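# Move the ceramic mug into the sink

## Task

Get the mug into the sink. Because it is ceramic, the task fails if it drops more than a few centimetres or is struck hard, and it also fails if the robot topples or is left leaning.

## Robot and tools

ROBOT. The LinearBot has a wheeled base that can drive in any direction and a column about 1.7 m high. A carriage rides up and down the column (lift_m, 0 to 1 m) and holds two six-joint arms, each ending in a five-finger hand. The arm bases sit about 0.57 m + lift_m above the floor, and parts of the carriage hang roughly 0.15 m lower. A hand point can get 0.78 m from its shoulder but only about 0.4 m below the arm base. Parked joints 1 to 6 are 0, 0.05, 0.05, 1.45, 0, 0. With joints 5 and 6 at 0 and the hand level, the palm faces down. Cameras: carriage_camera is fixed, looking ahead and about 20 degrees down. left_wrist_camera and right_wrist_camera sit on the little-finger side of each wrist and look at the hand point.

FRAMES. Base frame, in metres: origin on the floor below the base centre, x forward, y left, z up. The left_hand and right_hand readings are each hand point in this frame. They can be off, usually too high, especially at long reach or under load. base_odometry is in the frame the base had at the start. It only counts wheel rotation, so slip reads as travel. Heading is in radians, left positive, -3.142 to 3.142.

move. One call carries one action, built from base, joints, speeds and min_time_s. cameras and blocking are not part of the action. A call with no action just reports state and images.
- base: an object with exactly one key, an offset from where the base last measured itself. translate_m: metres, forward positive, -2 to 2. strafe_m: metres, left positive, -2 to 2. rotate_rad: radians, counter-clockwise (left) positive, -6.3 to 6.3.
- joints: one flat object for both arms, keyed by joint name. Every value is an absolute target, not an offset. lift_m 0 to 1 m. <side>_joint1_rad -2.617 to 3.054: swings the arm about vertical, 0 ahead, positive left. joint2 0 to 3.141: shoulder; 0 is upper arm back and level, 1.57 up, 3.14 forward. joint3 0 to 3.141: elbow, 0 folded, 3.14 straight. joint4 -1.57 to 1.57: wrist pitch, positive lifts the fingertips. joint5 -1.57 to 1.57: wrist yaw, positive turns the fingertips right, the opposite sense to joint 1. joint6 -2.094 to 2.094: hand roll, positive clockwise seen from the forearm; the hand point swings with it. Here <side> is left or right.
- Hand keys, each -1 to 1, with +1 open and -1 closed: <side>_hand_little, _ring, _middle, _index, _thumb_bend, _thumb_turn. For thumb_turn, -1 puts the thumb in front of the palm, opposite the fingers. <side>_hand_force_limit (-1 to 1) sets the closing force, from about 0 N up to 10 N (15 N for the thumb). <side>_hand_speed (-0.96 to 1) sets finger speed. Both start at 0 and -0.8. Close at speed -0.94 or lower for a gentle grip. A motor moves only when its own target changes.
- speeds: top speeds for this action. translate_m and strafe_m 0.02 to 0.5 m/s, rotate_rad 0.05 to 1.57 rad/s, lift_m 0.08 to 0.27 m/s.
- min_time_s: 0.1 to 8 s, the least duration of each arm motion. Values of 2 or more keep hand paths straighter. Values too short make the arm fast and prone to overshoot.
- cameras: list drawn from carriage_camera, left_wrist_camera, right_wrist_camera, all.
- blocking: true or omitted waits until everything rests. false returns within about 0.5 s while motion continues. A later move replaces only the targets it names.
An action lasts at most about 15 s.

wait(seconds 0 to 10, cameras) commands nothing and returns state, early if running moves have finished. stop(cameras) brakes running motions, though the base coasts a little first. zoom_image(camera, region [x0,y0,x1,y1] in pixels, up to 504 by 504) enlarges part of the newest image. show_instructions shows the reference pages. finished_scene ends the scene for good; its scene argument may be left out.

RESULTS. The move line reads done or the worst status word. base_status and joint_status: done, moving, off_target (resting short, maybe still pushing), contact_stop, time_out, not_followed (the safety check withheld the targets of an arm that came too near itself or the other arm), stopped, and limit_stop_at_motor_heat. After an unrequested stop, or after a refused call, the rest of that reply's move, wait and finished_scene calls are skipped. The pictures line gives the image order. on_its_own lists actions you did not command. motor_effort is in percent of maximum, with the peak in brackets; a lift effort that keeps dropping while lowering means the hand or its load is resting on something. <side>_hand_stopped_by gives six words for little, ring, middle, index, thumb_bend and thumb_turn: moving, target, force, stalled or fault. <side>_<motor>_load_n is fingertip force in N, positive when pushed open; a lost grip shows as a load near 0. MOTOR HOT appears at 75 C. At 100 C an OVER-TEMPERATURE FAULT lets that arm drop for 30 to 60 s.

CAUTIONS. Lower the mug gently into the sink and release it only once it rests. Never let it fall or strike anything. Keep the carriage low and the arms close when driving, and avoid sudden stops and fast swings of loaded arms; the robot can tip and cannot right itself. Do not drive backward beneath a table edge. If a drive gets stuck against something, back off about 0.2 m. The base contact check ignores the arms, and the arms themselves never stop on contact, so watch joint_positions. Do not let the two arms hit or press on each other. Park arms that are idle or overheating. The scene keeps running while you think.

Each tool is called after "Request:" by a JSON object that holds its "name" and its "arguments".

Reference images:

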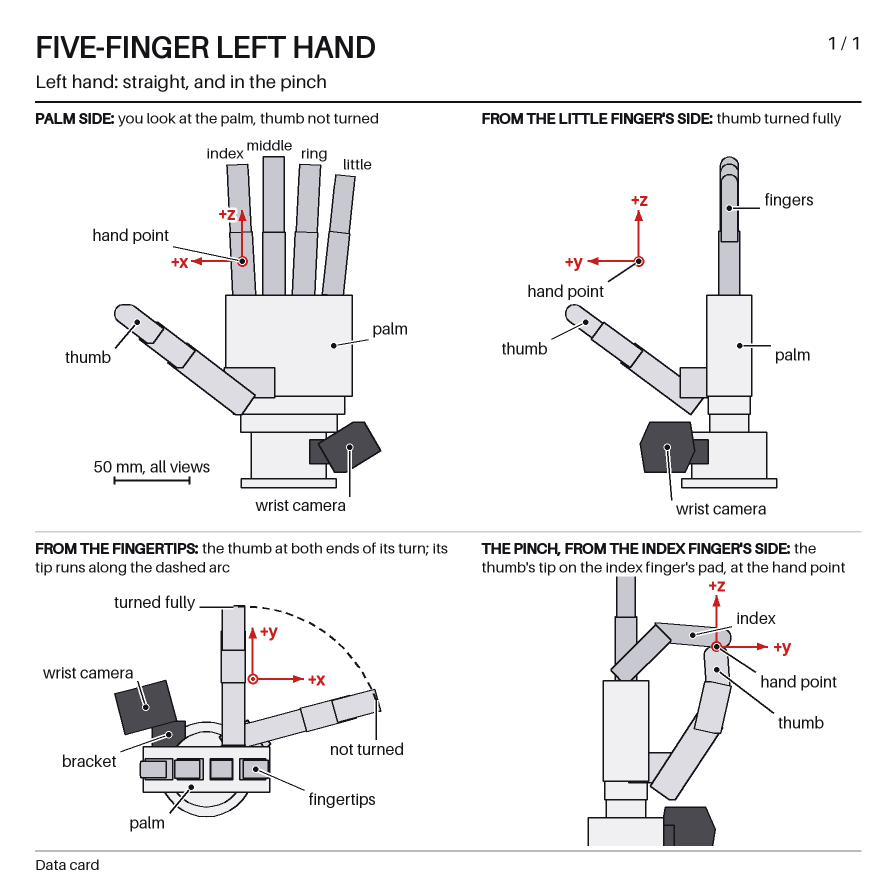

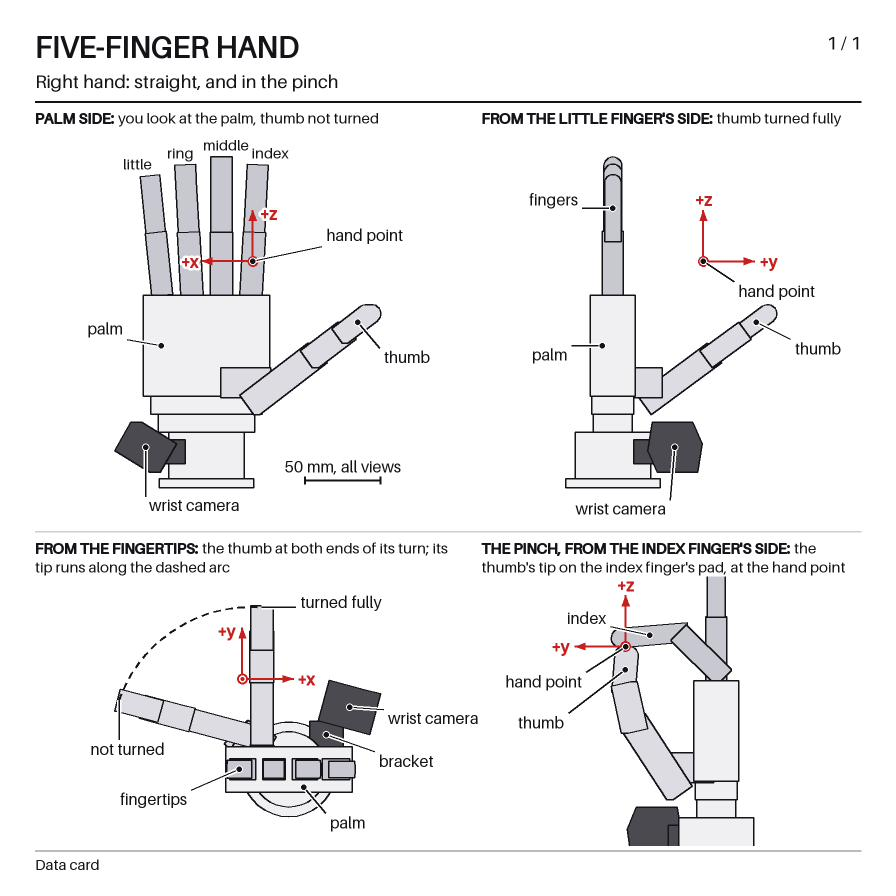

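## Session

Request:
{"name": "move", "arguments": {}}

Scene clock: 0.00 s.
Joint torques (N m): no reading
base_odometry: x=+0.000 y=+0.000 heading=+0.000
base_status: not commanded
joint_positions: lift_m=+0.300 left_joint1_rad=+0.001 left_joint2_rad=+0.043 left_joint3_rad=+0.042 left_joint4_rad=+1.490 left_joint5_rad=+0.002 left_joint6_rad=-0.041 right_joint1_rad=+0.005 right_joint2_rad=+0.066 right_joint3_rad=+0.069 right_joint4_rad=+1.448 right_joint5_rad=+0.040 right_joint6_rad=-0.022 left_hand_little=+1.000 left_hand_ring=+1.000 left_hand_middle=+1.000 left_hand_index=+1.000 left_hand_thumb_turn=+1.000 left_hand_thumb_bend=+1.000 left_hand_force_limit=+0.000 left_hand_speed=-0.800 right_hand_little=+1.000 right_hand_ring=+1.000 right_hand_middle=+1.000 right_hand_index=+1.000 right_hand_thumb_turn=+1.000 right_hand_thumb_bend=+1.000 right_hand_force_limit=+0.000 right_hand_speed=-0.800
joint_status: not commanded
left_hand_stopped_by: target,target,target,target,target,target
right_hand_stopped_by: target,target,target,target,target,target
left_little_load_n: 0.0
left_ring_load_n: 0.0
left_middle_load_n: 0.0
left_index_load_n: 0.0
left_thumb_bend_load_n: 0.0
left_thumb_turn_load_n: 0.0
right_little_load_n: 0.0
right_ring_load_n: 0.0
right_middle_load_n: 0.0
right_index_load_n: 0.0
right_thumb_bend_load_n: 0.0
right_thumb_turn_load_n: 0.0
motor_effort: lift_m=+32 drive_wheels=+0
left_hand: x=+0.3031 y=+0.2763 z=+1.2919 quat_wxyz=(+0.692, -0.029, +0.029, -0.721) (m; base frame)
right_hand: x=+0.3152 y=-0.2877 z=+1.2963 quat_wxyz=(+0.699, -0.029, +0.056, -0.712) (m; base frame)
pictures: carriage_camera, left_wrist_camera, right_wrist_camera

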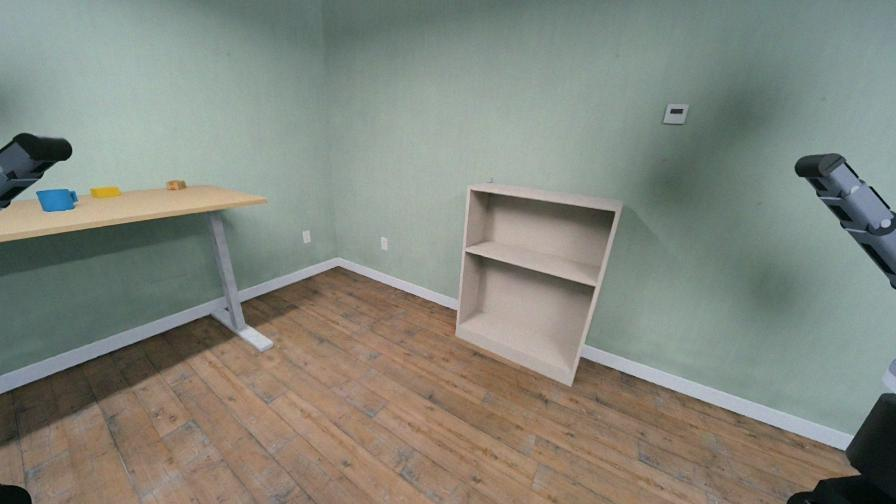

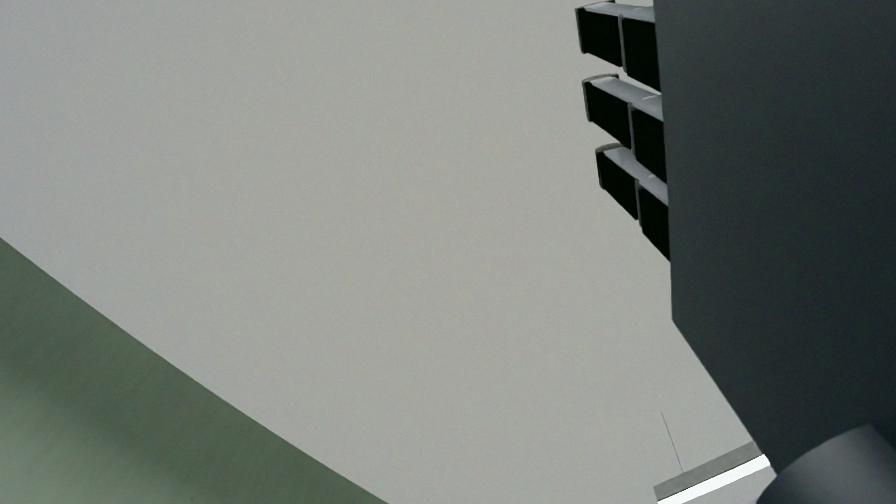

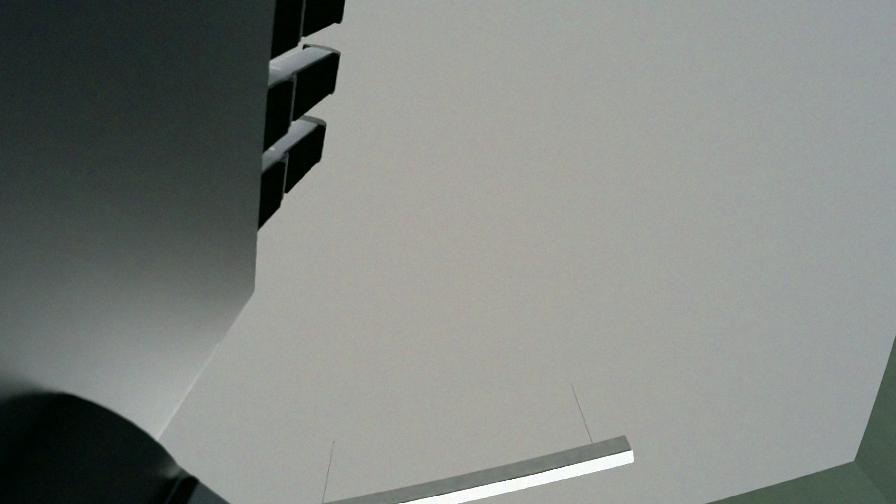

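Request:
{"name": "move", "arguments": {"base": {"rotate_rad": 0.9}, "cameras": ["carriage_camera"]}}

Request:
{"name": "move", "arguments": {"base": {"rotate_rad": 1.2}, "cameras": ["carriage_camera"]}}

Scene clock: 6.00 s.
Joint torques (N m): left_arm=[0.24 4.12 4.72 -0.11 0.05 -0.03] | right_arm=[0.16 4.14 6.82 -0.05 -0.07 -0.03]
move: done
base_odometry: x=+0.000 y=+0.000 heading=+0.900
base_status: done
joint_positions: lift_m=+0.300 left_joint1_rad=+0.001 left_joint2_rad=+0.043 left_joint3_rad=+0.042 left_joint4_rad=+1.490 left_joint5_rad=+0.002 left_joint6_rad=-0.041 right_joint1_rad=+0.005 right_joint2_rad=+0.066 right_joint3_rad=+0.069 right_joint4_rad=+1.446 right_joint5_rad=+0.040 right_joint6_rad=-0.022 left_hand_little=+1.000 left_hand_ring=+1.000 left_hand_middle=+1.000 left_hand_index=+1.000 left_hand_thumb_turn=+1.000 left_hand_thumb_bend=+1.000 left_hand_force_limit=+0.000 left_hand_speed=-0.800 right_hand_little=+1.000 right_hand_ring=+1.000 right_hand_middle=+1.000 right_hand_index=+1.000 right_hand_thumb_turn=+1.000 right_hand_thumb_bend=+1.000 right_hand_force_limit=+0.000 right_hand_speed=-0.800
joint_status: not commanded
left_hand_stopped_by: target,target,target,target,target,target
right_hand_stopped_by: target,target,target,target,target,target
left_little_load_n: -0.5
left_ring_load_n: 0.0
left_middle_load_n: 0.0
left_index_load_n: 0.0
left_thumb_bend_load_n: 0.0
left_thumb_turn_load_n: 0.0
right_little_load_n: 0.0
right_ring_load_n: 0.0
right_middle_load_n: 0.0
right_index_load_n: 0.0
right_thumb_bend_load_n: 0.0
right_thumb_turn_load_n: 0.0
motor_effort: lift_m=+31(33) drive_wheels=+3(11)
left_hand: x=+0.3031 y=+0.2763 z=+1.2919 quat_wxyz=(+0.692, -0.029, +0.029, -0.721) (m; base frame)
right_hand: x=+0.3157 y=-0.2877 z=+1.2961 quat_wxyz=(+0.699, -0.030, +0.057, -0.712) (m; base frame)
pictures: carriage_camera

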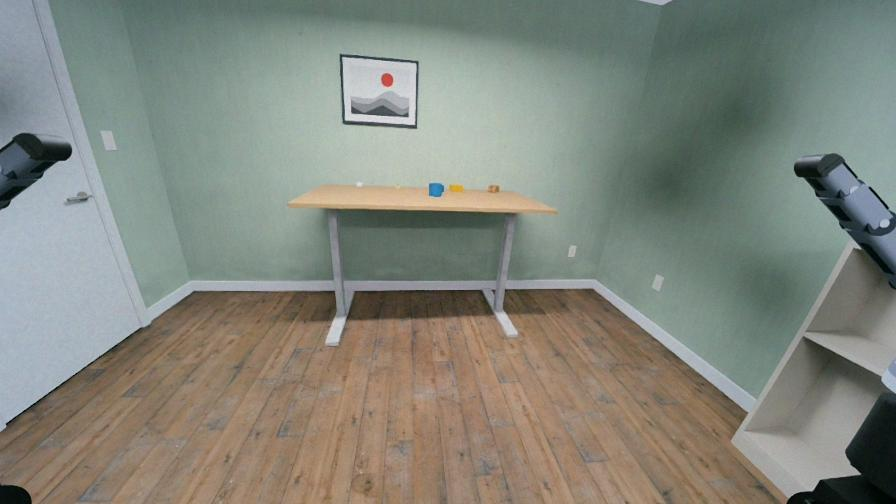

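Scene clock: 8.77 s.
Joint torques (N m): left_arm=[0.18 4.07 4.98 -0.09 0.06 -0.02] | right_arm=[0.14 4.14 6.83 -0.05 -0.07 -0.03]
move: done
base_odometry: x=+0.000 y=+0.000 heading=+2.099
base_status: done
joint_positions: lift_m=+0.300 left_joint1_rad=+0.001 left_joint2_rad=+0.043 left_joint3_rad=+0.042 left_joint4_rad=+1.490 left_joint5_rad=+0.002 left_joint6_rad=-0.041 right_joint1_rad=+0.005 right_joint2_rad=+0.066 right_joint3_rad=+0.069 right_joint4_rad=+1.446 right_joint5_rad=+0.040 right_joint6_rad=-0.022 left_hand_little=+1.000 left_hand_ring=+1.000 left_hand_middle=+1.000 left_hand_index=+1.000 left_hand_thumb_turn=+1.000 left_hand_thumb_bend=+1.000 left_hand_force_limit=+0.000 left_hand_speed=-0.800 right_hand_little=+1.000 right_hand_ring=+1.000 right_hand_middle=+1.000 right_hand_index=+1.000 right_hand_thumb_turn=+1.000 right_hand_thumb_bend=+1.000 right_hand_force_limit=+0.000 right_hand_speed=-0.800
joint_status: not commanded
left_hand_stopped_by: target,target,target,target,target,target
right_hand_stopped_by: target,target,target,target,target,target
left_little_load_n: 0.0
left_ring_load_n: 0.0
left_middle_load_n: 0.0
left_index_load_n: 0.0
left_thumb_bend_load_n: 0.0
left_thumb_turn_load_n: 0.0
right_little_load_n: 0.0
right_ring_load_n: 0.0
right_middle_load_n: 0.0
right_index_load_n: 0.0
right_thumb_bend_load_n: 0.0
right_thumb_turn_load_n: 0.0
motor_effort: lift_m=+31(33) drive_wheels=+3(10)
left_hand: x=+0.3031 y=+0.2763 z=+1.2919 quat_wxyz=(+0.692, -0.029, +0.029, -0.721) (m; base frame)
right_hand: x=+0.3159 y=-0.2877 z=+1.2960 quat_wxyz=(+0.699, -0.030, +0.057, -0.712) (m; base frame)
pictures: carriage_camera

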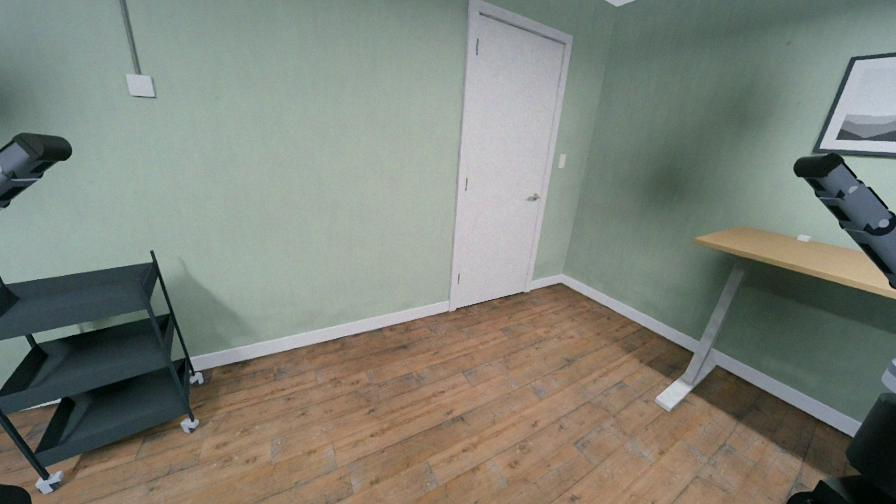

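Request:
{"name": "move", "arguments": {"base": {"rotate_rad": 1.2}, "cameras": ["carriage_camera"]}}

Request:
{"name": "move", "arguments": {"base": {"rotate_rad": 1.2}, "cameras": ["carriage_camera"]}}

Scene clock: 14.93 s.
Joint torques (N m): left_arm=[0.16 4.15 5.03 -0.13 0.04 -0.03] | right_arm=[0.16 4.14 6.83 -0.05 -0.07 -0.04]
move: done
base_odometry: x=+0.000 y=+0.000 heading=-2.984
base_status: done
joint_positions: lift_m=+0.300 left_joint1_rad=+0.001 left_joint2_rad=+0.043 left_joint3_rad=+0.042 left_joint4_rad=+1.490 left_joint5_rad=+0.002 left_joint6_rad=-0.041 right_joint1_rad=+0.005 right_joint2_rad=+0.066 right_joint3_rad=+0.069 right_joint4_rad=+1.445 right_joint5_rad=+0.040 right_joint6_rad=-0.022 left_hand_little=+1.000 left_hand_ring=+1.000 left_hand_middle=+1.000 left_hand_index=+1.000 left_hand_thumb_turn=+1.000 left_hand_thumb_bend=+1.000 left_hand_force_limit=+0.000 left_hand_speed=-0.800 right_hand_little=+1.000 right_hand_ring=+1.000 right_hand_middle=+1.000 right_hand_index=+1.000 right_hand_thumb_turn=+1.000 right_hand_thumb_bend=+1.000 right_hand_force_limit=+0.000 right_hand_speed=-0.800
joint_status: not commanded
left_hand_stopped_by: target,target,target,target,target,target
right_hand_stopped_by: target,target,target,target,target,target
left_little_load_n: 0.0
left_ring_load_n: 0.0
left_middle_load_n: 0.0
left_index_load_n: 0.0
left_thumb_bend_load_n: 0.0
left_thumb_turn_load_n: 0.0
right_little_load_n: 0.0
right_ring_load_n: 0.0
right_middle_load_n: 0.0
right_index_load_n: 0.0
right_thumb_bend_load_n: 0.0
right_thumb_turn_load_n: 0.0
motor_effort: lift_m=+31(33) drive_wheels=+3(9)
left_hand: x=+0.3031 y=+0.2763 z=+1.2919 quat_wxyz=(+0.692, -0.029, +0.029, -0.721) (m; base frame)
right_hand: x=+0.3160 y=-0.2877 z=+1.2960 quat_wxyz=(+0.699, -0.030, +0.057, -0.712) (m; base frame)
pictures: carriage_camera

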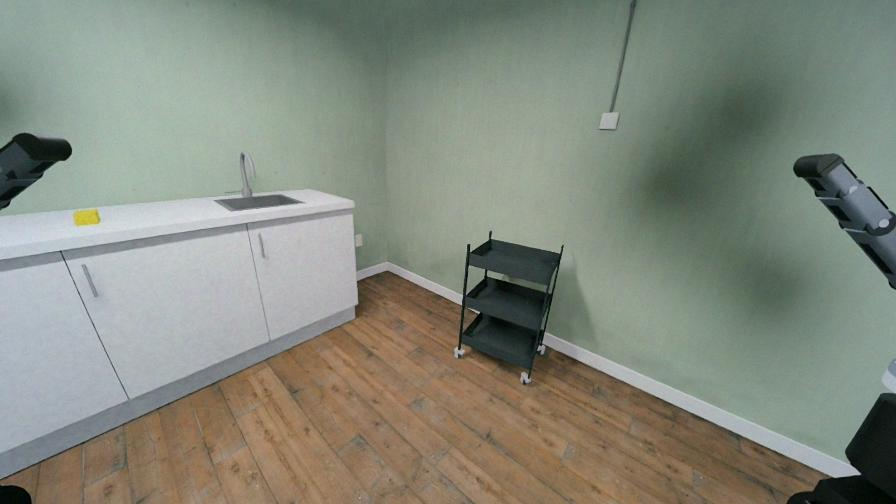

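Scene clock: 17.70 s.
Joint torques (N m): left_arm=[-0.05 4.08 5.08 -0.11 0.08 -0.11] | right_arm=[0.16 4.14 6.82 -0.05 -0.07 -0.03]
move: done
base_odometry: x=+0.000 y=+0.000 heading=-1.784
base_status: done
joint_positions: lift_m=+0.300 left_joint1_rad=+0.001 left_joint2_rad=+0.043 left_joint3_rad=+0.042 left_joint4_rad=+1.490 left_joint5_rad=+0.001 left_joint6_rad=-0.041 right_joint1_rad=+0.005 right_joint2_rad=+0.066 right_joint3_rad=+0.069 right_joint4_rad=+1.445 right_joint5_rad=+0.040 right_joint6_rad=-0.022 left_hand_little=+1.000 left_hand_ring=+1.000 left_hand_middle=+1.000 left_hand_index=+1.000 left_hand_thumb_turn=+1.000 left_hand_thumb_bend=+1.000 left_hand_force_limit=+0.000 left_hand_speed=-0.800 right_hand_little=+1.000 right_hand_ring=+1.000 right_hand_middle=+1.000 right_hand_index=+1.000 right_hand_thumb_turn=+1.000 right_hand_thumb_bend=+1.000 right_hand_force_limit=+0.000 right_hand_speed=-0.800
joint_status: not commanded
left_hand_stopped_by: target,target,target,target,target,target
right_hand_stopped_by: target,target,target,target,target,target
left_little_load_n: 0.0
left_ring_load_n: 0.0
left_middle_load_n: 0.0
left_index_load_n: 0.0
left_thumb_bend_load_n: 0.0
left_thumb_turn_load_n: 0.0
right_little_load_n: 0.0
right_ring_load_n: 0.0
right_middle_load_n: 0.0
right_index_load_n: 0.0
right_thumb_bend_load_n: 0.0
right_thumb_turn_load_n: 0.0
motor_effort: lift_m=+32(33) drive_wheels=+3(10)
left_hand: x=+0.3031 y=+0.2764 z=+1.2919 quat_wxyz=(+0.692, -0.029, +0.029, -0.721) (m; base frame)
right_hand: x=+0.3160 y=-0.2877 z=+1.2960 quat_wxyz=(+0.699, -0.030, +0.057, -0.712) (m; base frame)
pictures: carriage_camera

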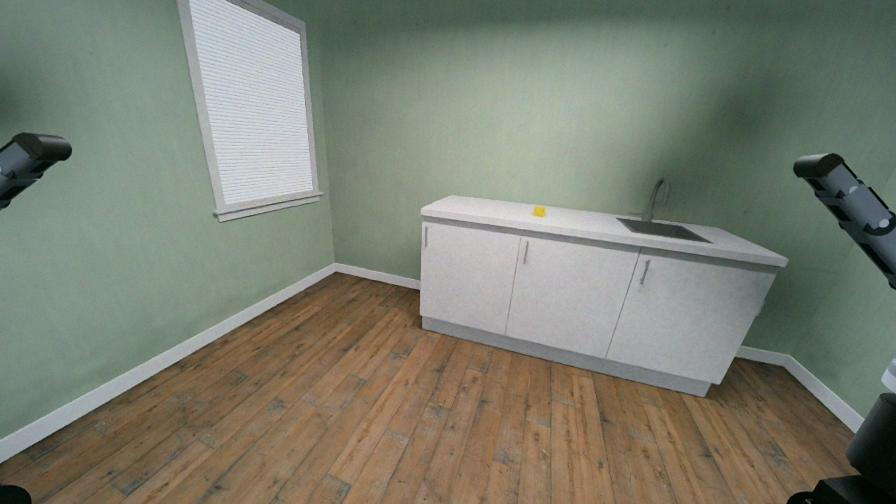

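Request:
{"name": "move", "arguments": {"base": {"rotate_rad": 2.864}, "cameras": ["carriage_camera"]}}

Request:
{"name": "move", "arguments": {"base": {"translate_m": 0.9}, "cameras": ["carriage_camera"]}}

Scene clock: 55.73 s.
Joint torques (N m): left_arm=[0.14 3.96 4.88 -0.11 0.05 -0.02] | right_arm=[0.16 4.15 6.83 0 -0.07 -0.03]
move: done
base_odometry: x=+0.000 y=+0.000 heading=+1.079
base_status: done
joint_positions: lift_m=+0.300 left_joint1_rad=+0.001 left_joint2_rad=+0.043 left_joint3_rad=+0.042 left_joint4_rad=+1.488 left_joint5_rad=+0.001 left_joint6_rad=-0.041 right_joint1_rad=+0.005 right_joint2_rad=+0.066 right_joint3_rad=+0.069 right_joint4_rad=+1.442 right_joint5_rad=+0.040 right_joint6_rad=-0.022 left_hand_little=+1.000 left_hand_ring=+1.000 left_hand_middle=+1.000 left_hand_index=+1.000 left_hand_thumb_turn=+1.000 left_hand_thumb_bend=+1.000 left_hand_force_limit=+0.000 left_hand_speed=-0.800 right_hand_little=+1.000 right_hand_ring=+1.000 right_hand_middle=+1.000 right_hand_index=+1.000 right_hand_thumb_turn=+1.000 right_hand_thumb_bend=+1.000 right_hand_force_limit=+0.000 right_hand_speed=-0.800
joint_status: not commanded
left_hand_stopped_by: target,target,target,target,target,target
right_hand_stopped_by: target,target,target,target,target,target
left_little_load_n: 0.0
left_ring_load_n: 0.0
left_middle_load_n: 0.0
left_index_load_n: 0.0
left_thumb_bend_load_n: 0.0
left_thumb_turn_load_n: 0.0
right_little_load_n: 0.0
right_ring_load_n: 0.0
right_middle_load_n: 0.0
right_index_load_n: 0.0
right_thumb_bend_load_n: 0.0
right_thumb_turn_load_n: 0.0
motor_effort: lift_m=+31(33) drive_wheels=+3(12)
left_hand: x=+0.3035 y=+0.2764 z=+1.2918 quat_wxyz=(+0.692, -0.029, +0.029, -0.721) (m; base frame)
right_hand: x=+0.3169 y=-0.2877 z=+1.2957 quat_wxyz=(+0.699, -0.031, +0.058, -0.712) (m; base frame)
pictures: carriage_camera

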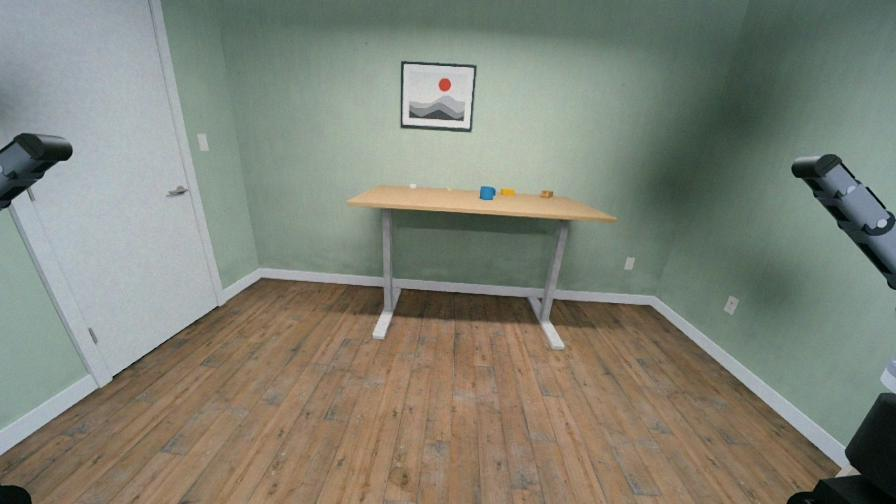

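Scene clock: 59.83 s.
Joint torques (N m): left_arm=[0.08 4 5.07 -0.08 0 -0.08] | right_arm=[0.14 4.14 6.82 -0.05 -0.08 -0.03]
move: done
base_odometry: x=+0.424 y=+0.794 heading=+1.080
base_status: done
joint_positions: lift_m=+0.300 left_joint1_rad=+0.001 left_joint2_rad=+0.043 left_joint3_rad=+0.042 left_joint4_rad=+1.486 left_joint5_rad=+0.001 left_joint6_rad=-0.041 right_joint1_rad=+0.005 right_joint2_rad=+0.066 right_joint3_rad=+0.069 right_joint4_rad=+1.445 right_joint5_rad=+0.040 right_joint6_rad=-0.022 left_hand_little=+1.000 left_hand_ring=+1.000 left_hand_middle=+1.000 left_hand_index=+1.000 left_hand_thumb_turn=+1.000 left_hand_thumb_bend=+1.000 left_hand_force_limit=+0.000 left_hand_speed=-0.800 right_hand_little=+1.000 right_hand_ring=+1.000 right_hand_middle=+1.000 right_hand_index=+1.000 right_hand_thumb_turn=+1.000 right_hand_thumb_bend=+1.000 right_hand_force_limit=+0.000 right_hand_speed=-0.800
joint_status: not commanded
left_hand_stopped_by: target,target,target,target,target,target
right_hand_stopped_by: target,target,target,target,target,target
left_little_load_n: 0.0
left_ring_load_n: 0.0
left_middle_load_n: 0.0
left_index_load_n: 0.0
left_thumb_bend_load_n: 0.0
left_thumb_turn_load_n: 0.0
right_little_load_n: 0.0
right_ring_load_n: 0.0
right_middle_load_n: 0.0
right_index_load_n: 0.0
right_thumb_bend_load_n: 0.0
right_thumb_turn_load_n: 0.0
motor_effort: lift_m=+32(33) drive_wheels=-3(14)
left_hand: x=+0.3041 y=+0.2764 z=+1.2916 quat_wxyz=(+0.692, -0.030, +0.030, -0.721) (m; base frame)
right_hand: x=+0.3160 y=-0.2877 z=+1.2960 quat_wxyz=(+0.699, -0.030, +0.057, -0.712) (m; base frame)
pictures: carriage_camera

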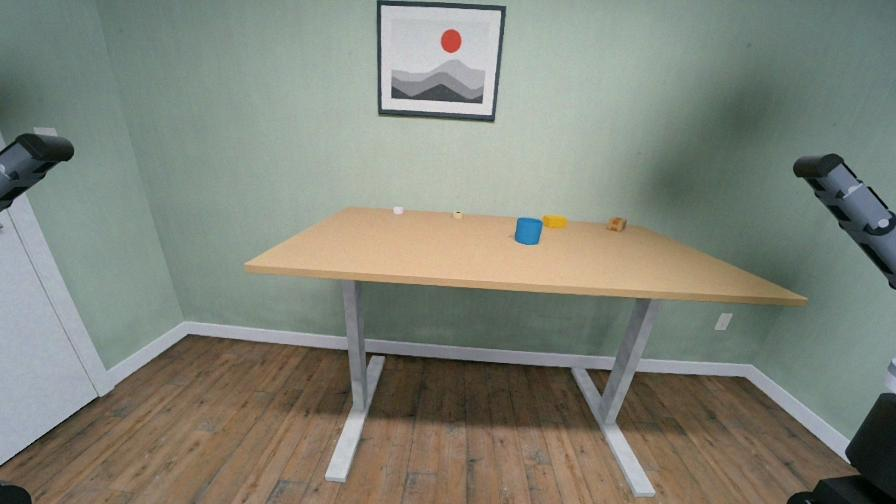

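Request:
{"name": "zoom_image", "arguments": {"camera": "carriage_camera", "region": [480, 190, 640, 280]}}

Scaled by 3.150 from the camera's 896x504 image, which has a finer 1280x720 frame.

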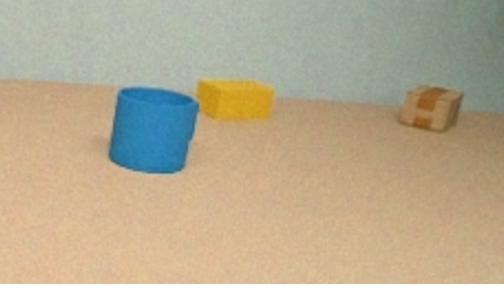

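Request:
{"name": "move", "arguments": {"joints": {"lift_m": 0.8, "left_joint1_rad": 0, "left_joint2_rad": 1.57, "left_joint3_rad": 1.57, "left_joint4_rad": 0, "left_joint5_rad": 0, "left_joint6_rad": 0}, "base": {"strafe_m": -0.5}, "speeds": {"strafe_m": 0.2}, "min_time_s": 3, "cameras": ["carriage_camera", "left_wrist_camera"]}}

Request:
{"name": "move", "arguments": {"joints": {"left_joint4_rad": -1.5}, "min_time_s": 2, "cameras": ["left_wrist_camera"]}}

Scene clock: 244.63 s.
Joint torques (N m): left_arm=[0.31 -6.02 9.57 2.08 0.11 -0.01] | right_arm=[0.16 4.14 6.82 -0.05 -0.08 -0.03]
move: done
base_odometry: x=+0.865 y=+0.558 heading=+1.080
base_status: done
joint_positions: lift_m=+0.800 left_joint1_rad=-0.001 left_joint2_rad=+1.557 left_joint3_rad=+1.534 left_joint4_rad=+0.010 left_joint5_rad=+0.002 left_joint6_rad=-0.008 right_joint1_rad=+0.005 right_joint2_rad=+0.066 right_joint3_rad=+0.069 right_joint4_rad=+1.446 right_joint5_rad=+0.040 right_joint6_rad=-0.022 left_hand_little=+1.000 left_hand_ring=+1.000 left_hand_middle=+1.000 left_hand_index=+1.000 left_hand_thumb_turn=+1.000 left_hand_thumb_bend=+1.000 left_hand_force_limit=+0.000 left_hand_speed=-0.800 right_hand_little=+1.000 right_hand_ring=+1.000 right_hand_middle=+1.000 right_hand_index=+1.000 right_hand_thumb_turn=+1.000 right_hand_thumb_bend=+1.000 right_hand_force_limit=+0.000 right_hand_speed=-0.800
joint_status: all done
left_hand_stopped_by: target,target,target,target,target,target
right_hand_stopped_by: target,target,target,target,target,target
left_little_load_n: 0.0
left_ring_load_n: 0.0
left_middle_load_n: 0.0
left_index_load_n: 0.0
left_thumb_bend_load_n: -0.5
left_thumb_turn_load_n: -0.5
right_little_load_n: 0.0
right_ring_load_n: 0.0
right_middle_load_n: 0.0
right_index_load_n: 0.0
right_thumb_bend_load_n: 0.0
right_thumb_turn_load_n: 0.0
motor_effort: lift_m=+32(41) drive_wheels=-1(10)
left_hand: x=+0.7515 y=+0.2777 z=+1.7131 quat_wxyz=(+0.494, -0.504, +0.502, -0.499) (m; base frame)
right_hand: x=+0.3159 y=-0.2877 z=+1.7960 quat_wxyz=(+0.699, -0.030, +0.057, -0.713) (m; base frame)
pictures: carriage_camera, left_wrist_camera
camera_calibration:
carriage_camera: T_world_to_cam=[[-0.0123338, -0.997492, 0.0696999, -0.12192], [-0.349315, -0.0610153, -0.935017, 1.69527], [0.936924, -0.0358795, -0.347686, 0.474408], [0, 0, 0, 1]] pos_world=[0.146194, -0.00115497, 1.75855]
left_wrist_camera: T_world_to_cam=[[0.0106733, -0.250135, 0.968152, -1.59649], [-0.486388, -0.847248, -0.213536, 0.978418], [0.873678, -0.468619, -0.130706, -0.190086], [0, 0, 0, 1]] pos_world=[0.659005, 0.340545, 1.72973]

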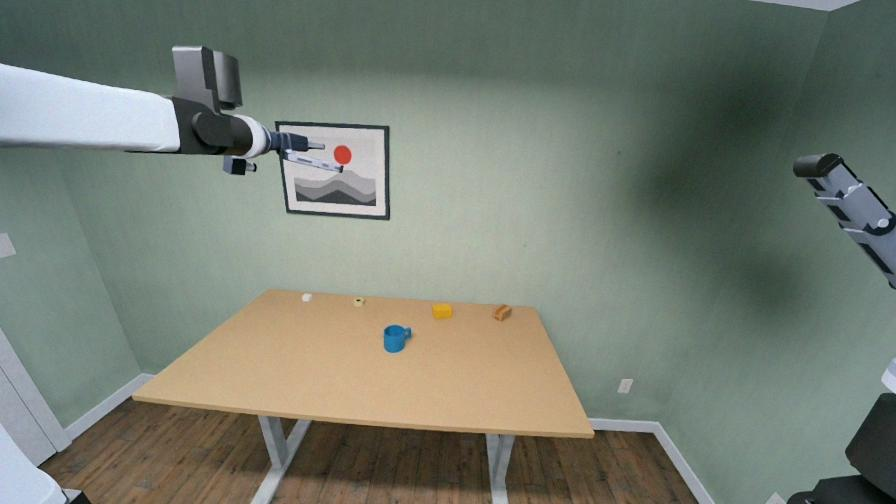

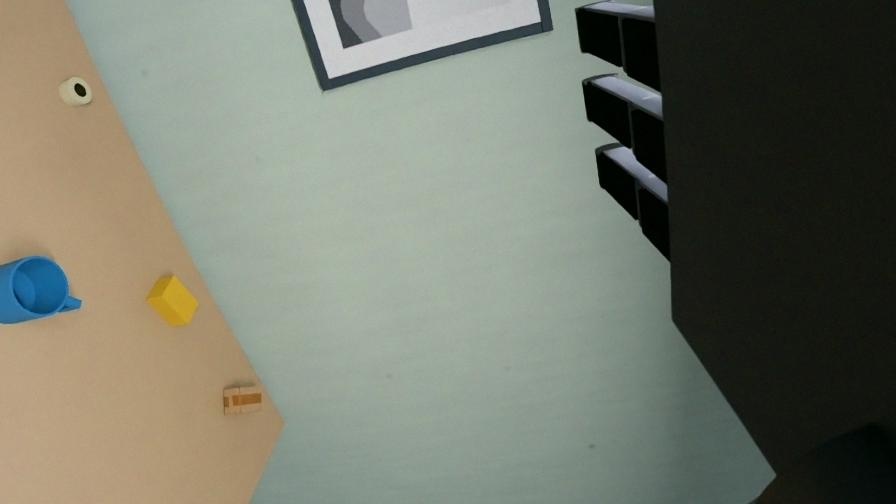

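Scene clock: 247.07 s.
Joint torques (N m): left_arm=[0.42 -4.6 7.64 0.14 0.09 0] | right_arm=[0.18 4.12 6.82 -0.05 -0.08 -0.03]
move: done
base_odometry: x=+0.865 y=+0.558 heading=+1.080
base_status: not commanded
joint_positions: lift_m=+0.800 left_joint1_rad=-0.001 left_joint2_rad=+1.557 left_joint3_rad=+1.542 left_joint4_rad=-1.486 left_joint5_rad=+0.002 left_joint6_rad=-0.008 right_joint1_rad=+0.005 right_joint2_rad=+0.066 right_joint3_rad=+0.069 right_joint4_rad=+1.446 right_joint5_rad=+0.040 right_joint6_rad=-0.022 left_hand_little=+1.000 left_hand_ring=+1.000 left_hand_middle=+1.000 left_hand_index=+1.000 left_hand_thumb_turn=+1.000 left_hand_thumb_bend=+1.000 left_hand_force_limit=+0.000 left_hand_speed=-0.800 right_hand_little=+1.000 right_hand_ring=+1.000 right_hand_middle=+1.000 right_hand_index=+1.000 right_hand_thumb_turn=+1.000 right_hand_thumb_bend=+1.000 right_hand_force_limit=+0.000 right_hand_speed=-0.800
joint_status: all done
left_hand_stopped_by: target,target,target,target,target,target
right_hand_stopped_by: target,target,target,target,target,target
left_little_load_n: 0.0
left_ring_load_n: 0.0
left_middle_load_n: 0.0
left_index_load_n: 0.0
left_thumb_bend_load_n: 0.0
left_thumb_turn_load_n: 0.0
right_little_load_n: 0.0
right_ring_load_n: 0.0
right_middle_load_n: 0.0
right_index_load_n: 0.0
right_thumb_bend_load_n: 0.0
right_thumb_turn_load_n: 0.0
motor_effort: lift_m=+32(33) drive_wheels=-1(1)
left_hand: x=+0.4425 y=+0.2780 z=+1.5067 quat_wxyz=(+0.024, -0.709, +0.704, -0.025) (m; base frame)
right_hand: x=+0.3159 y=-0.2877 z=+1.7960 quat_wxyz=(+0.699, -0.030, +0.057, -0.713) (m; base frame)
pictures: left_wrist_camera
camera_calibration:
left_wrist_camera: T_world_to_cam=[[0.965527, -0.251067, 0.0687214, -0.46042], [-0.253557, -0.847432, 0.466441, -0.343224], [-0.0588711, -0.467787, -0.881879, 1.59731], [0, 0, 0, 1]] pos_world=[0.451556, 0.340746, 1.60037]

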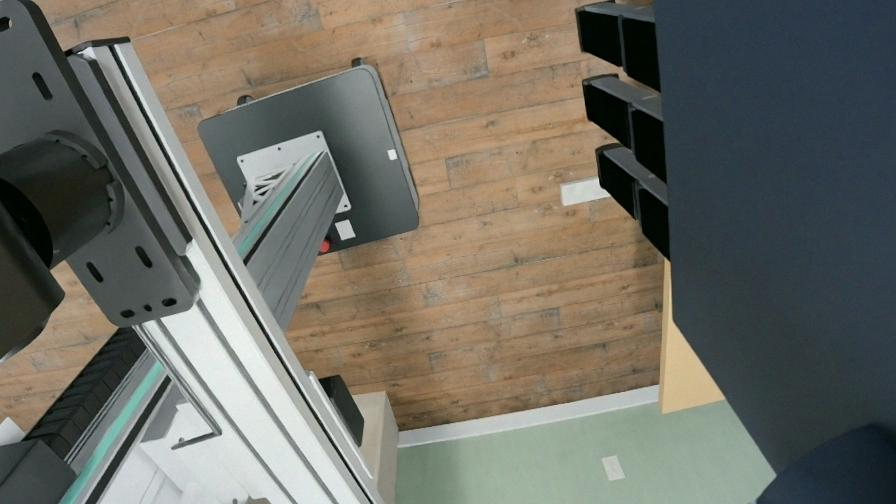

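Request:
{"name": "zoom_image", "arguments": {"camera": "carriage_camera", "region": [340, 280, 460, 370]}}

This scene's latest camera images include none from carriage_camera. They are from: left_wrist_camera. carriage_camera's image comes with the result of a call that names it in "cameras".

Request:
{"name": "move", "arguments": {"base": {"translate_m": 0.42}, "speeds": {"translate_m": 0.25}, "joints": {"left_joint1_rad": 0, "left_joint2_rad": 1.9, "left_joint3_rad": 1.9, "left_joint4_rad": -1.57, "left_joint5_rad": 0, "left_joint6_rad": -1.57, "left_hand_thumb_turn": -1}, "min_time_s": 3, "cameras": ["carriage_camera", "left_wrist_camera"]}}

Scene clock: 338.50 s.
Joint torques (N m): left_arm=[0.25 -7.1 7.3 0.1 0.11 -0.17] | right_arm=[0.17 4.14 6.82 -0.05 -0.08 -0.03]
move: done
base_odometry: x=+1.063 y=+0.929 heading=+1.080
base_status: done
joint_positions: lift_m=+0.800 left_joint1_rad=-0.001 left_joint2_rad=+1.884 left_joint3_rad=+1.872 left_joint4_rad=-1.550 left_joint5_rad=+0.002 left_joint6_rad=-1.563 right_joint1_rad=+0.005 right_joint2_rad=+0.066 right_joint3_rad=+0.069 right_joint4_rad=+1.446 right_joint5_rad=+0.040 right_joint6_rad=-0.022 left_hand_little=+1.000 left_hand_ring=+1.000 left_hand_middle=+1.000 left_hand_index=+1.000 left_hand_thumb_turn=-1.000 left_hand_thumb_bend=+1.000 left_hand_force_limit=+0.000 left_hand_speed=-0.800 right_hand_little=+1.000 right_hand_ring=+1.000 right_hand_middle=+1.000 right_hand_index=+1.000 right_hand_thumb_turn=+1.000 right_hand_thumb_bend=+1.000 right_hand_force_limit=+0.000 right_hand_speed=-0.800
joint_status: all done
joint sent to its limit — left_joint4_rad, lower limit.
left_hand_stopped_by: target,target,target,target,target,target
right_hand_stopped_by: target,target,target,target,target,target
left_little_load_n: 0.0
left_ring_load_n: 0.0
left_middle_load_n: 0.0
left_index_load_n: 0.0
left_thumb_bend_load_n: 0.0
left_thumb_turn_load_n: 0.0
right_little_load_n: 0.0
right_ring_load_n: 0.0
right_middle_load_n: 0.0
right_index_load_n: 0.0
right_thumb_bend_load_n: 0.0
right_thumb_turn_load_n: 0.0
motor_effort: lift_m=+32(33) drive_wheels=-2(12)
left_hand: x=+0.6012 y=+0.2487 z=+1.4986 quat_wxyz=(-0.001, -1.000, +0.004, -0.004) (m; base frame)
right_hand: x=+0.3157 y=-0.2877 z=+1.7961 quat_wxyz=(+0.699, -0.030, +0.057, -0.713) (m; base frame)
pictures: carriage_camera, left_wrist_camera
camera_calibration:
carriage_camera: T_world_to_cam=[[-0.0123338, -0.997492, 0.0696999, -0.12192], [-0.349315, -0.0610153, -0.935017, 1.69527], [0.936924, -0.0358795, -0.347686, 0.474408], [0, 0, 0, 1]] pos_world=[0.146194, -0.00115497, 1.75855]
left_wrist_camera: T_world_to_cam=[[0.266016, 0.963968, 0.00153482, -0.401352], [0.840718, -0.232782, 0.488882, -1.1684], [0.471623, -0.12876, -0.872349, 1.1682], [0, 0, 0, 1]] pos_world=[0.538111, 0.265325, 1.5909]

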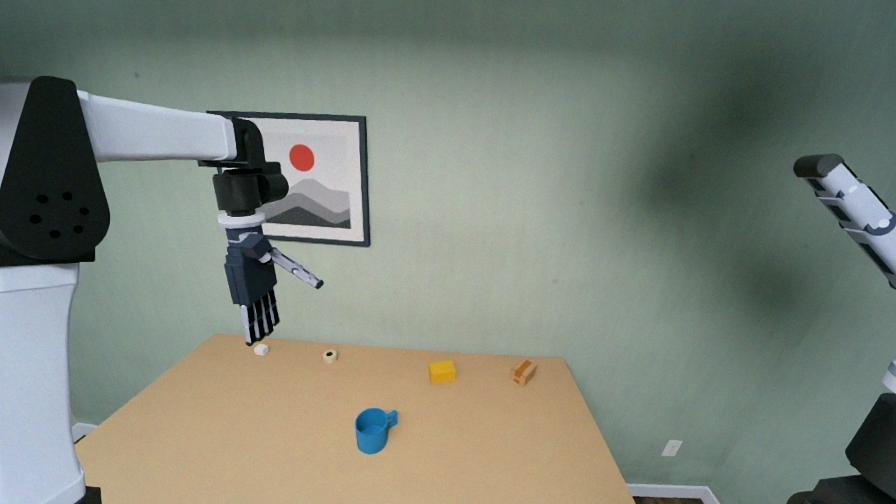

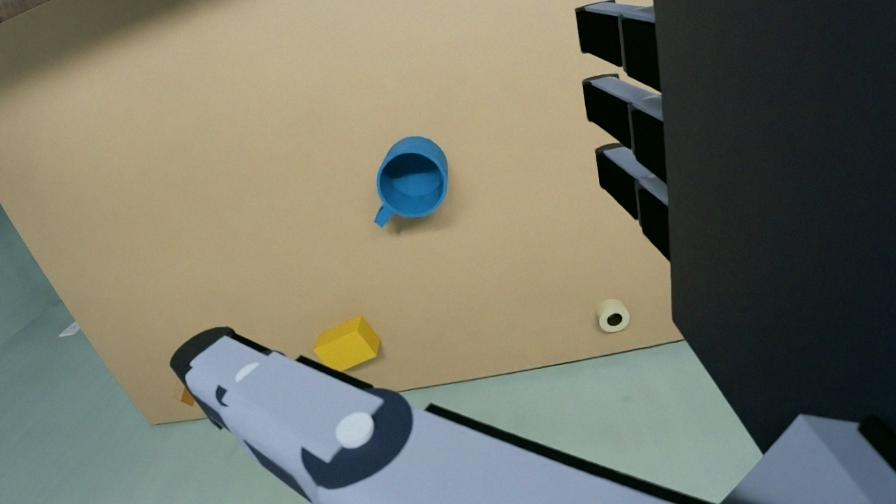

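Request:
{"name": "zoom_image", "arguments": {"camera": "left_wrist_camera", "region": [352, 120, 472, 240]}}

Request:
{"name": "zoom_image", "arguments": {"camera": "carriage_camera", "region": [330, 390, 420, 470]}}

Scaled by 4.200 from the camera's 896x504 image, which has a finer 1280x720 frame.

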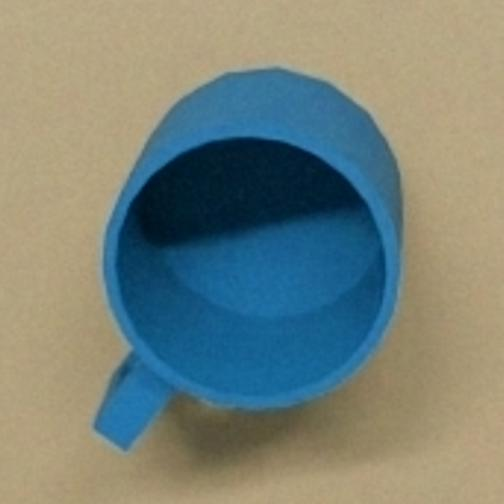

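Scaled by 5.600 from the camera's 896x504 image, which has a finer 1280x720 frame.

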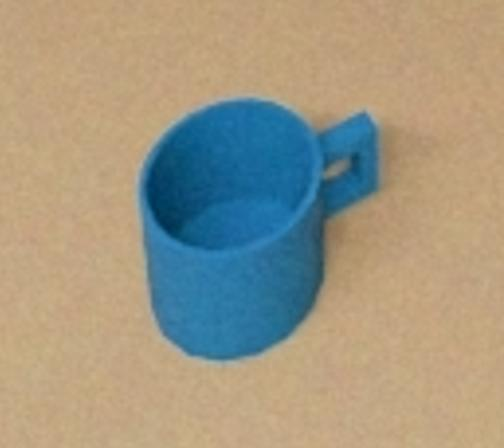

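Request:
{"name": "move", "arguments": {"joints": {"left_joint1_rad": -0.15, "left_joint2_rad": 2.1, "left_joint3_rad": 2.1, "left_joint4_rad": -1.57, "left_joint5_rad": 0, "left_joint6_rad": -1.87, "left_hand_thumb_bend": 0.4, "lift_m": 0.7}, "min_time_s": 2, "cameras": ["carriage_camera", "left_wrist_camera"]}}

Scene clock: 394.97 s.
Joint torques (N m): left_arm=[-0.25 -8.77 7.47 0.11 0.05 -0.11] | right_arm=[0.17 4.12 6.83 -0.06 -0.07 -0.03]
move: done
base_odometry: x=+1.063 y=+0.929 heading=+1.080
base_status: not commanded
joint_positions: lift_m=+0.700 left_joint1_rad=-0.146 left_joint2_rad=+2.083 left_joint3_rad=+2.073 left_joint4_rad=-1.552 left_joint5_rad=+0.002 left_joint6_rad=-1.862 right_joint1_rad=+0.005 right_joint2_rad=+0.066 right_joint3_rad=+0.069 right_joint4_rad=+1.446 right_joint5_rad=+0.040 right_joint6_rad=-0.022 left_hand_little=+1.000 left_hand_ring=+1.000 left_hand_middle=+1.000 left_hand_index=+1.000 left_hand_thumb_turn=-1.000 left_hand_thumb_bend=+0.400 left_hand_force_limit=+0.000 left_hand_speed=-0.800 right_hand_little=+1.000 right_hand_ring=+1.000 right_hand_middle=+1.000 right_hand_index=+1.000 right_hand_thumb_turn=+1.000 right_hand_thumb_bend=+1.000 right_hand_force_limit=+0.000 right_hand_speed=-0.800
joint_status: all done
joint sent to its limit — left_joint4_rad, lower limit.
left_hand_stopped_by: target,target,target,target,target,target
right_hand_stopped_by: target,target,target,target,target,target
left_little_load_n: 0.0
left_ring_load_n: 0.0
left_middle_load_n: 0.0
left_index_load_n: 0.0
left_thumb_bend_load_n: 0.0
left_thumb_turn_load_n: 0.0
right_little_load_n: 0.0
right_ring_load_n: 0.0
right_middle_load_n: 0.0
right_index_load_n: 0.0
right_thumb_bend_load_n: 0.0
right_thumb_turn_load_n: 0.0
motor_effort: lift_m=+31(33) drive_wheels=-2(2)
left_hand: x=+0.6536 y=+0.1968 z=+1.3779 quat_wxyz=(-0.002, -0.997, -0.073, -0.003) (m; base frame)
right_hand: x=+0.3157 y=-0.2877 z=+1.6962 quat_wxyz=(+0.699, -0.030, +0.057, -0.713) (m; base frame)
pictures: carriage_camera, left_wrist_camera
camera_calibration:
carriage_camera: T_world_to_cam=[[-0.0123338, -0.997492, 0.0696999, -0.114957], [-0.349315, -0.0610153, -0.935017, 1.60186], [0.936924, -0.0358795, -0.347686, 0.439674], [0, 0, 0, 1]] pos_world=[0.146194, -0.00115497, 1.65865]
left_wrist_camera: T_world_to_cam=[[0.114547, 0.993417, -0.000990962, -0.268481], [0.867341, -0.0995236, 0.487662, -1.20749], [0.484353, -0.0567199, -0.873032, 1.01007], [0, 0, 0, 1]] pos_world=[0.588829, 0.203831, 1.4704]

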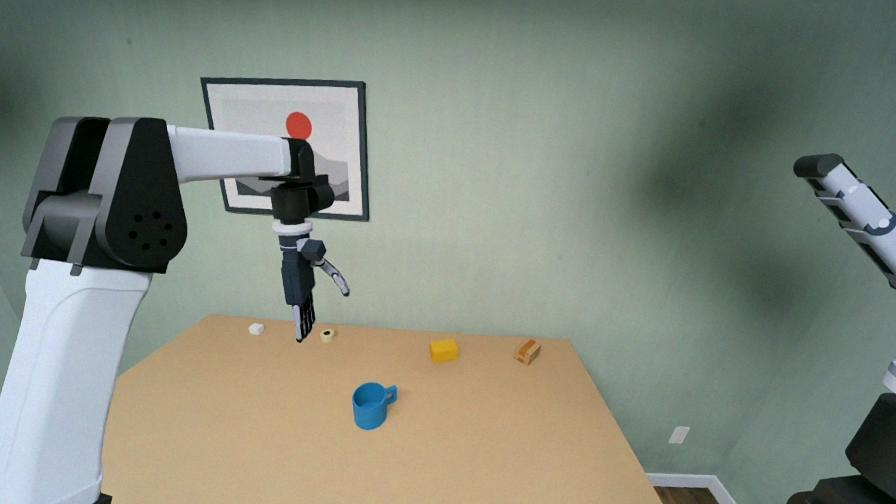

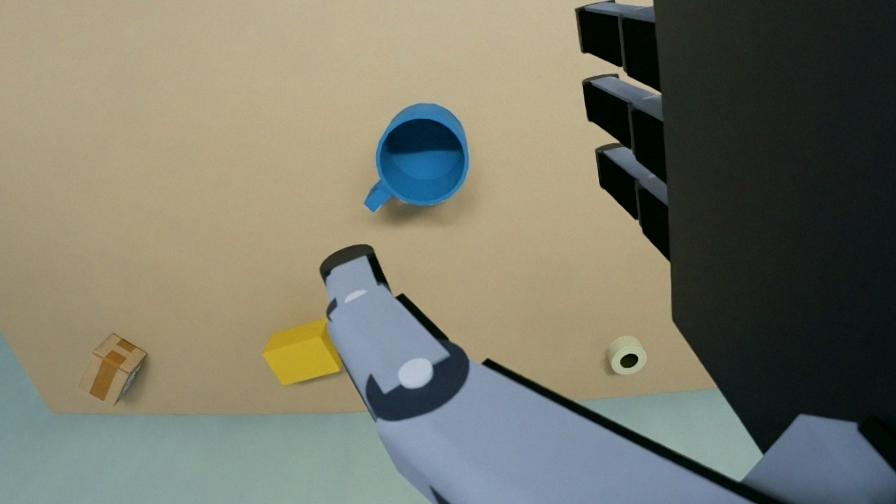

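Request:
{"name": "zoom_image", "arguments": {"camera": "left_wrist_camera", "region": [352, 90, 492, 230]}}

Request:
{"name": "zoom_image", "arguments": {"camera": "carriage_camera", "region": [330, 360, 420, 440]}}

Scaled by 3.600 from the camera's 896x504 image, which has a finer 1280x720 frame.

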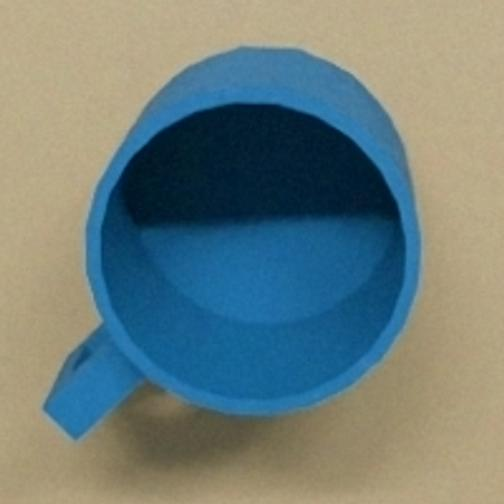

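Scaled by 5.600 from the camera's 896x504 image, which has a finer 1280x720 frame.

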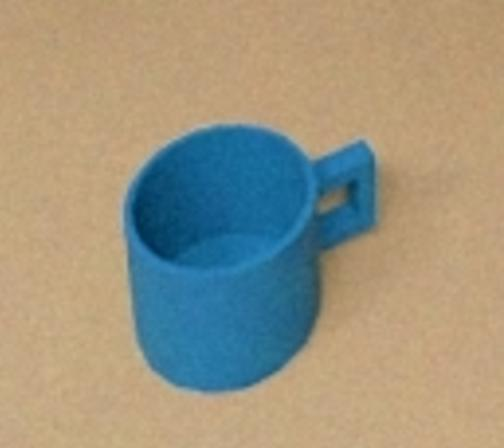

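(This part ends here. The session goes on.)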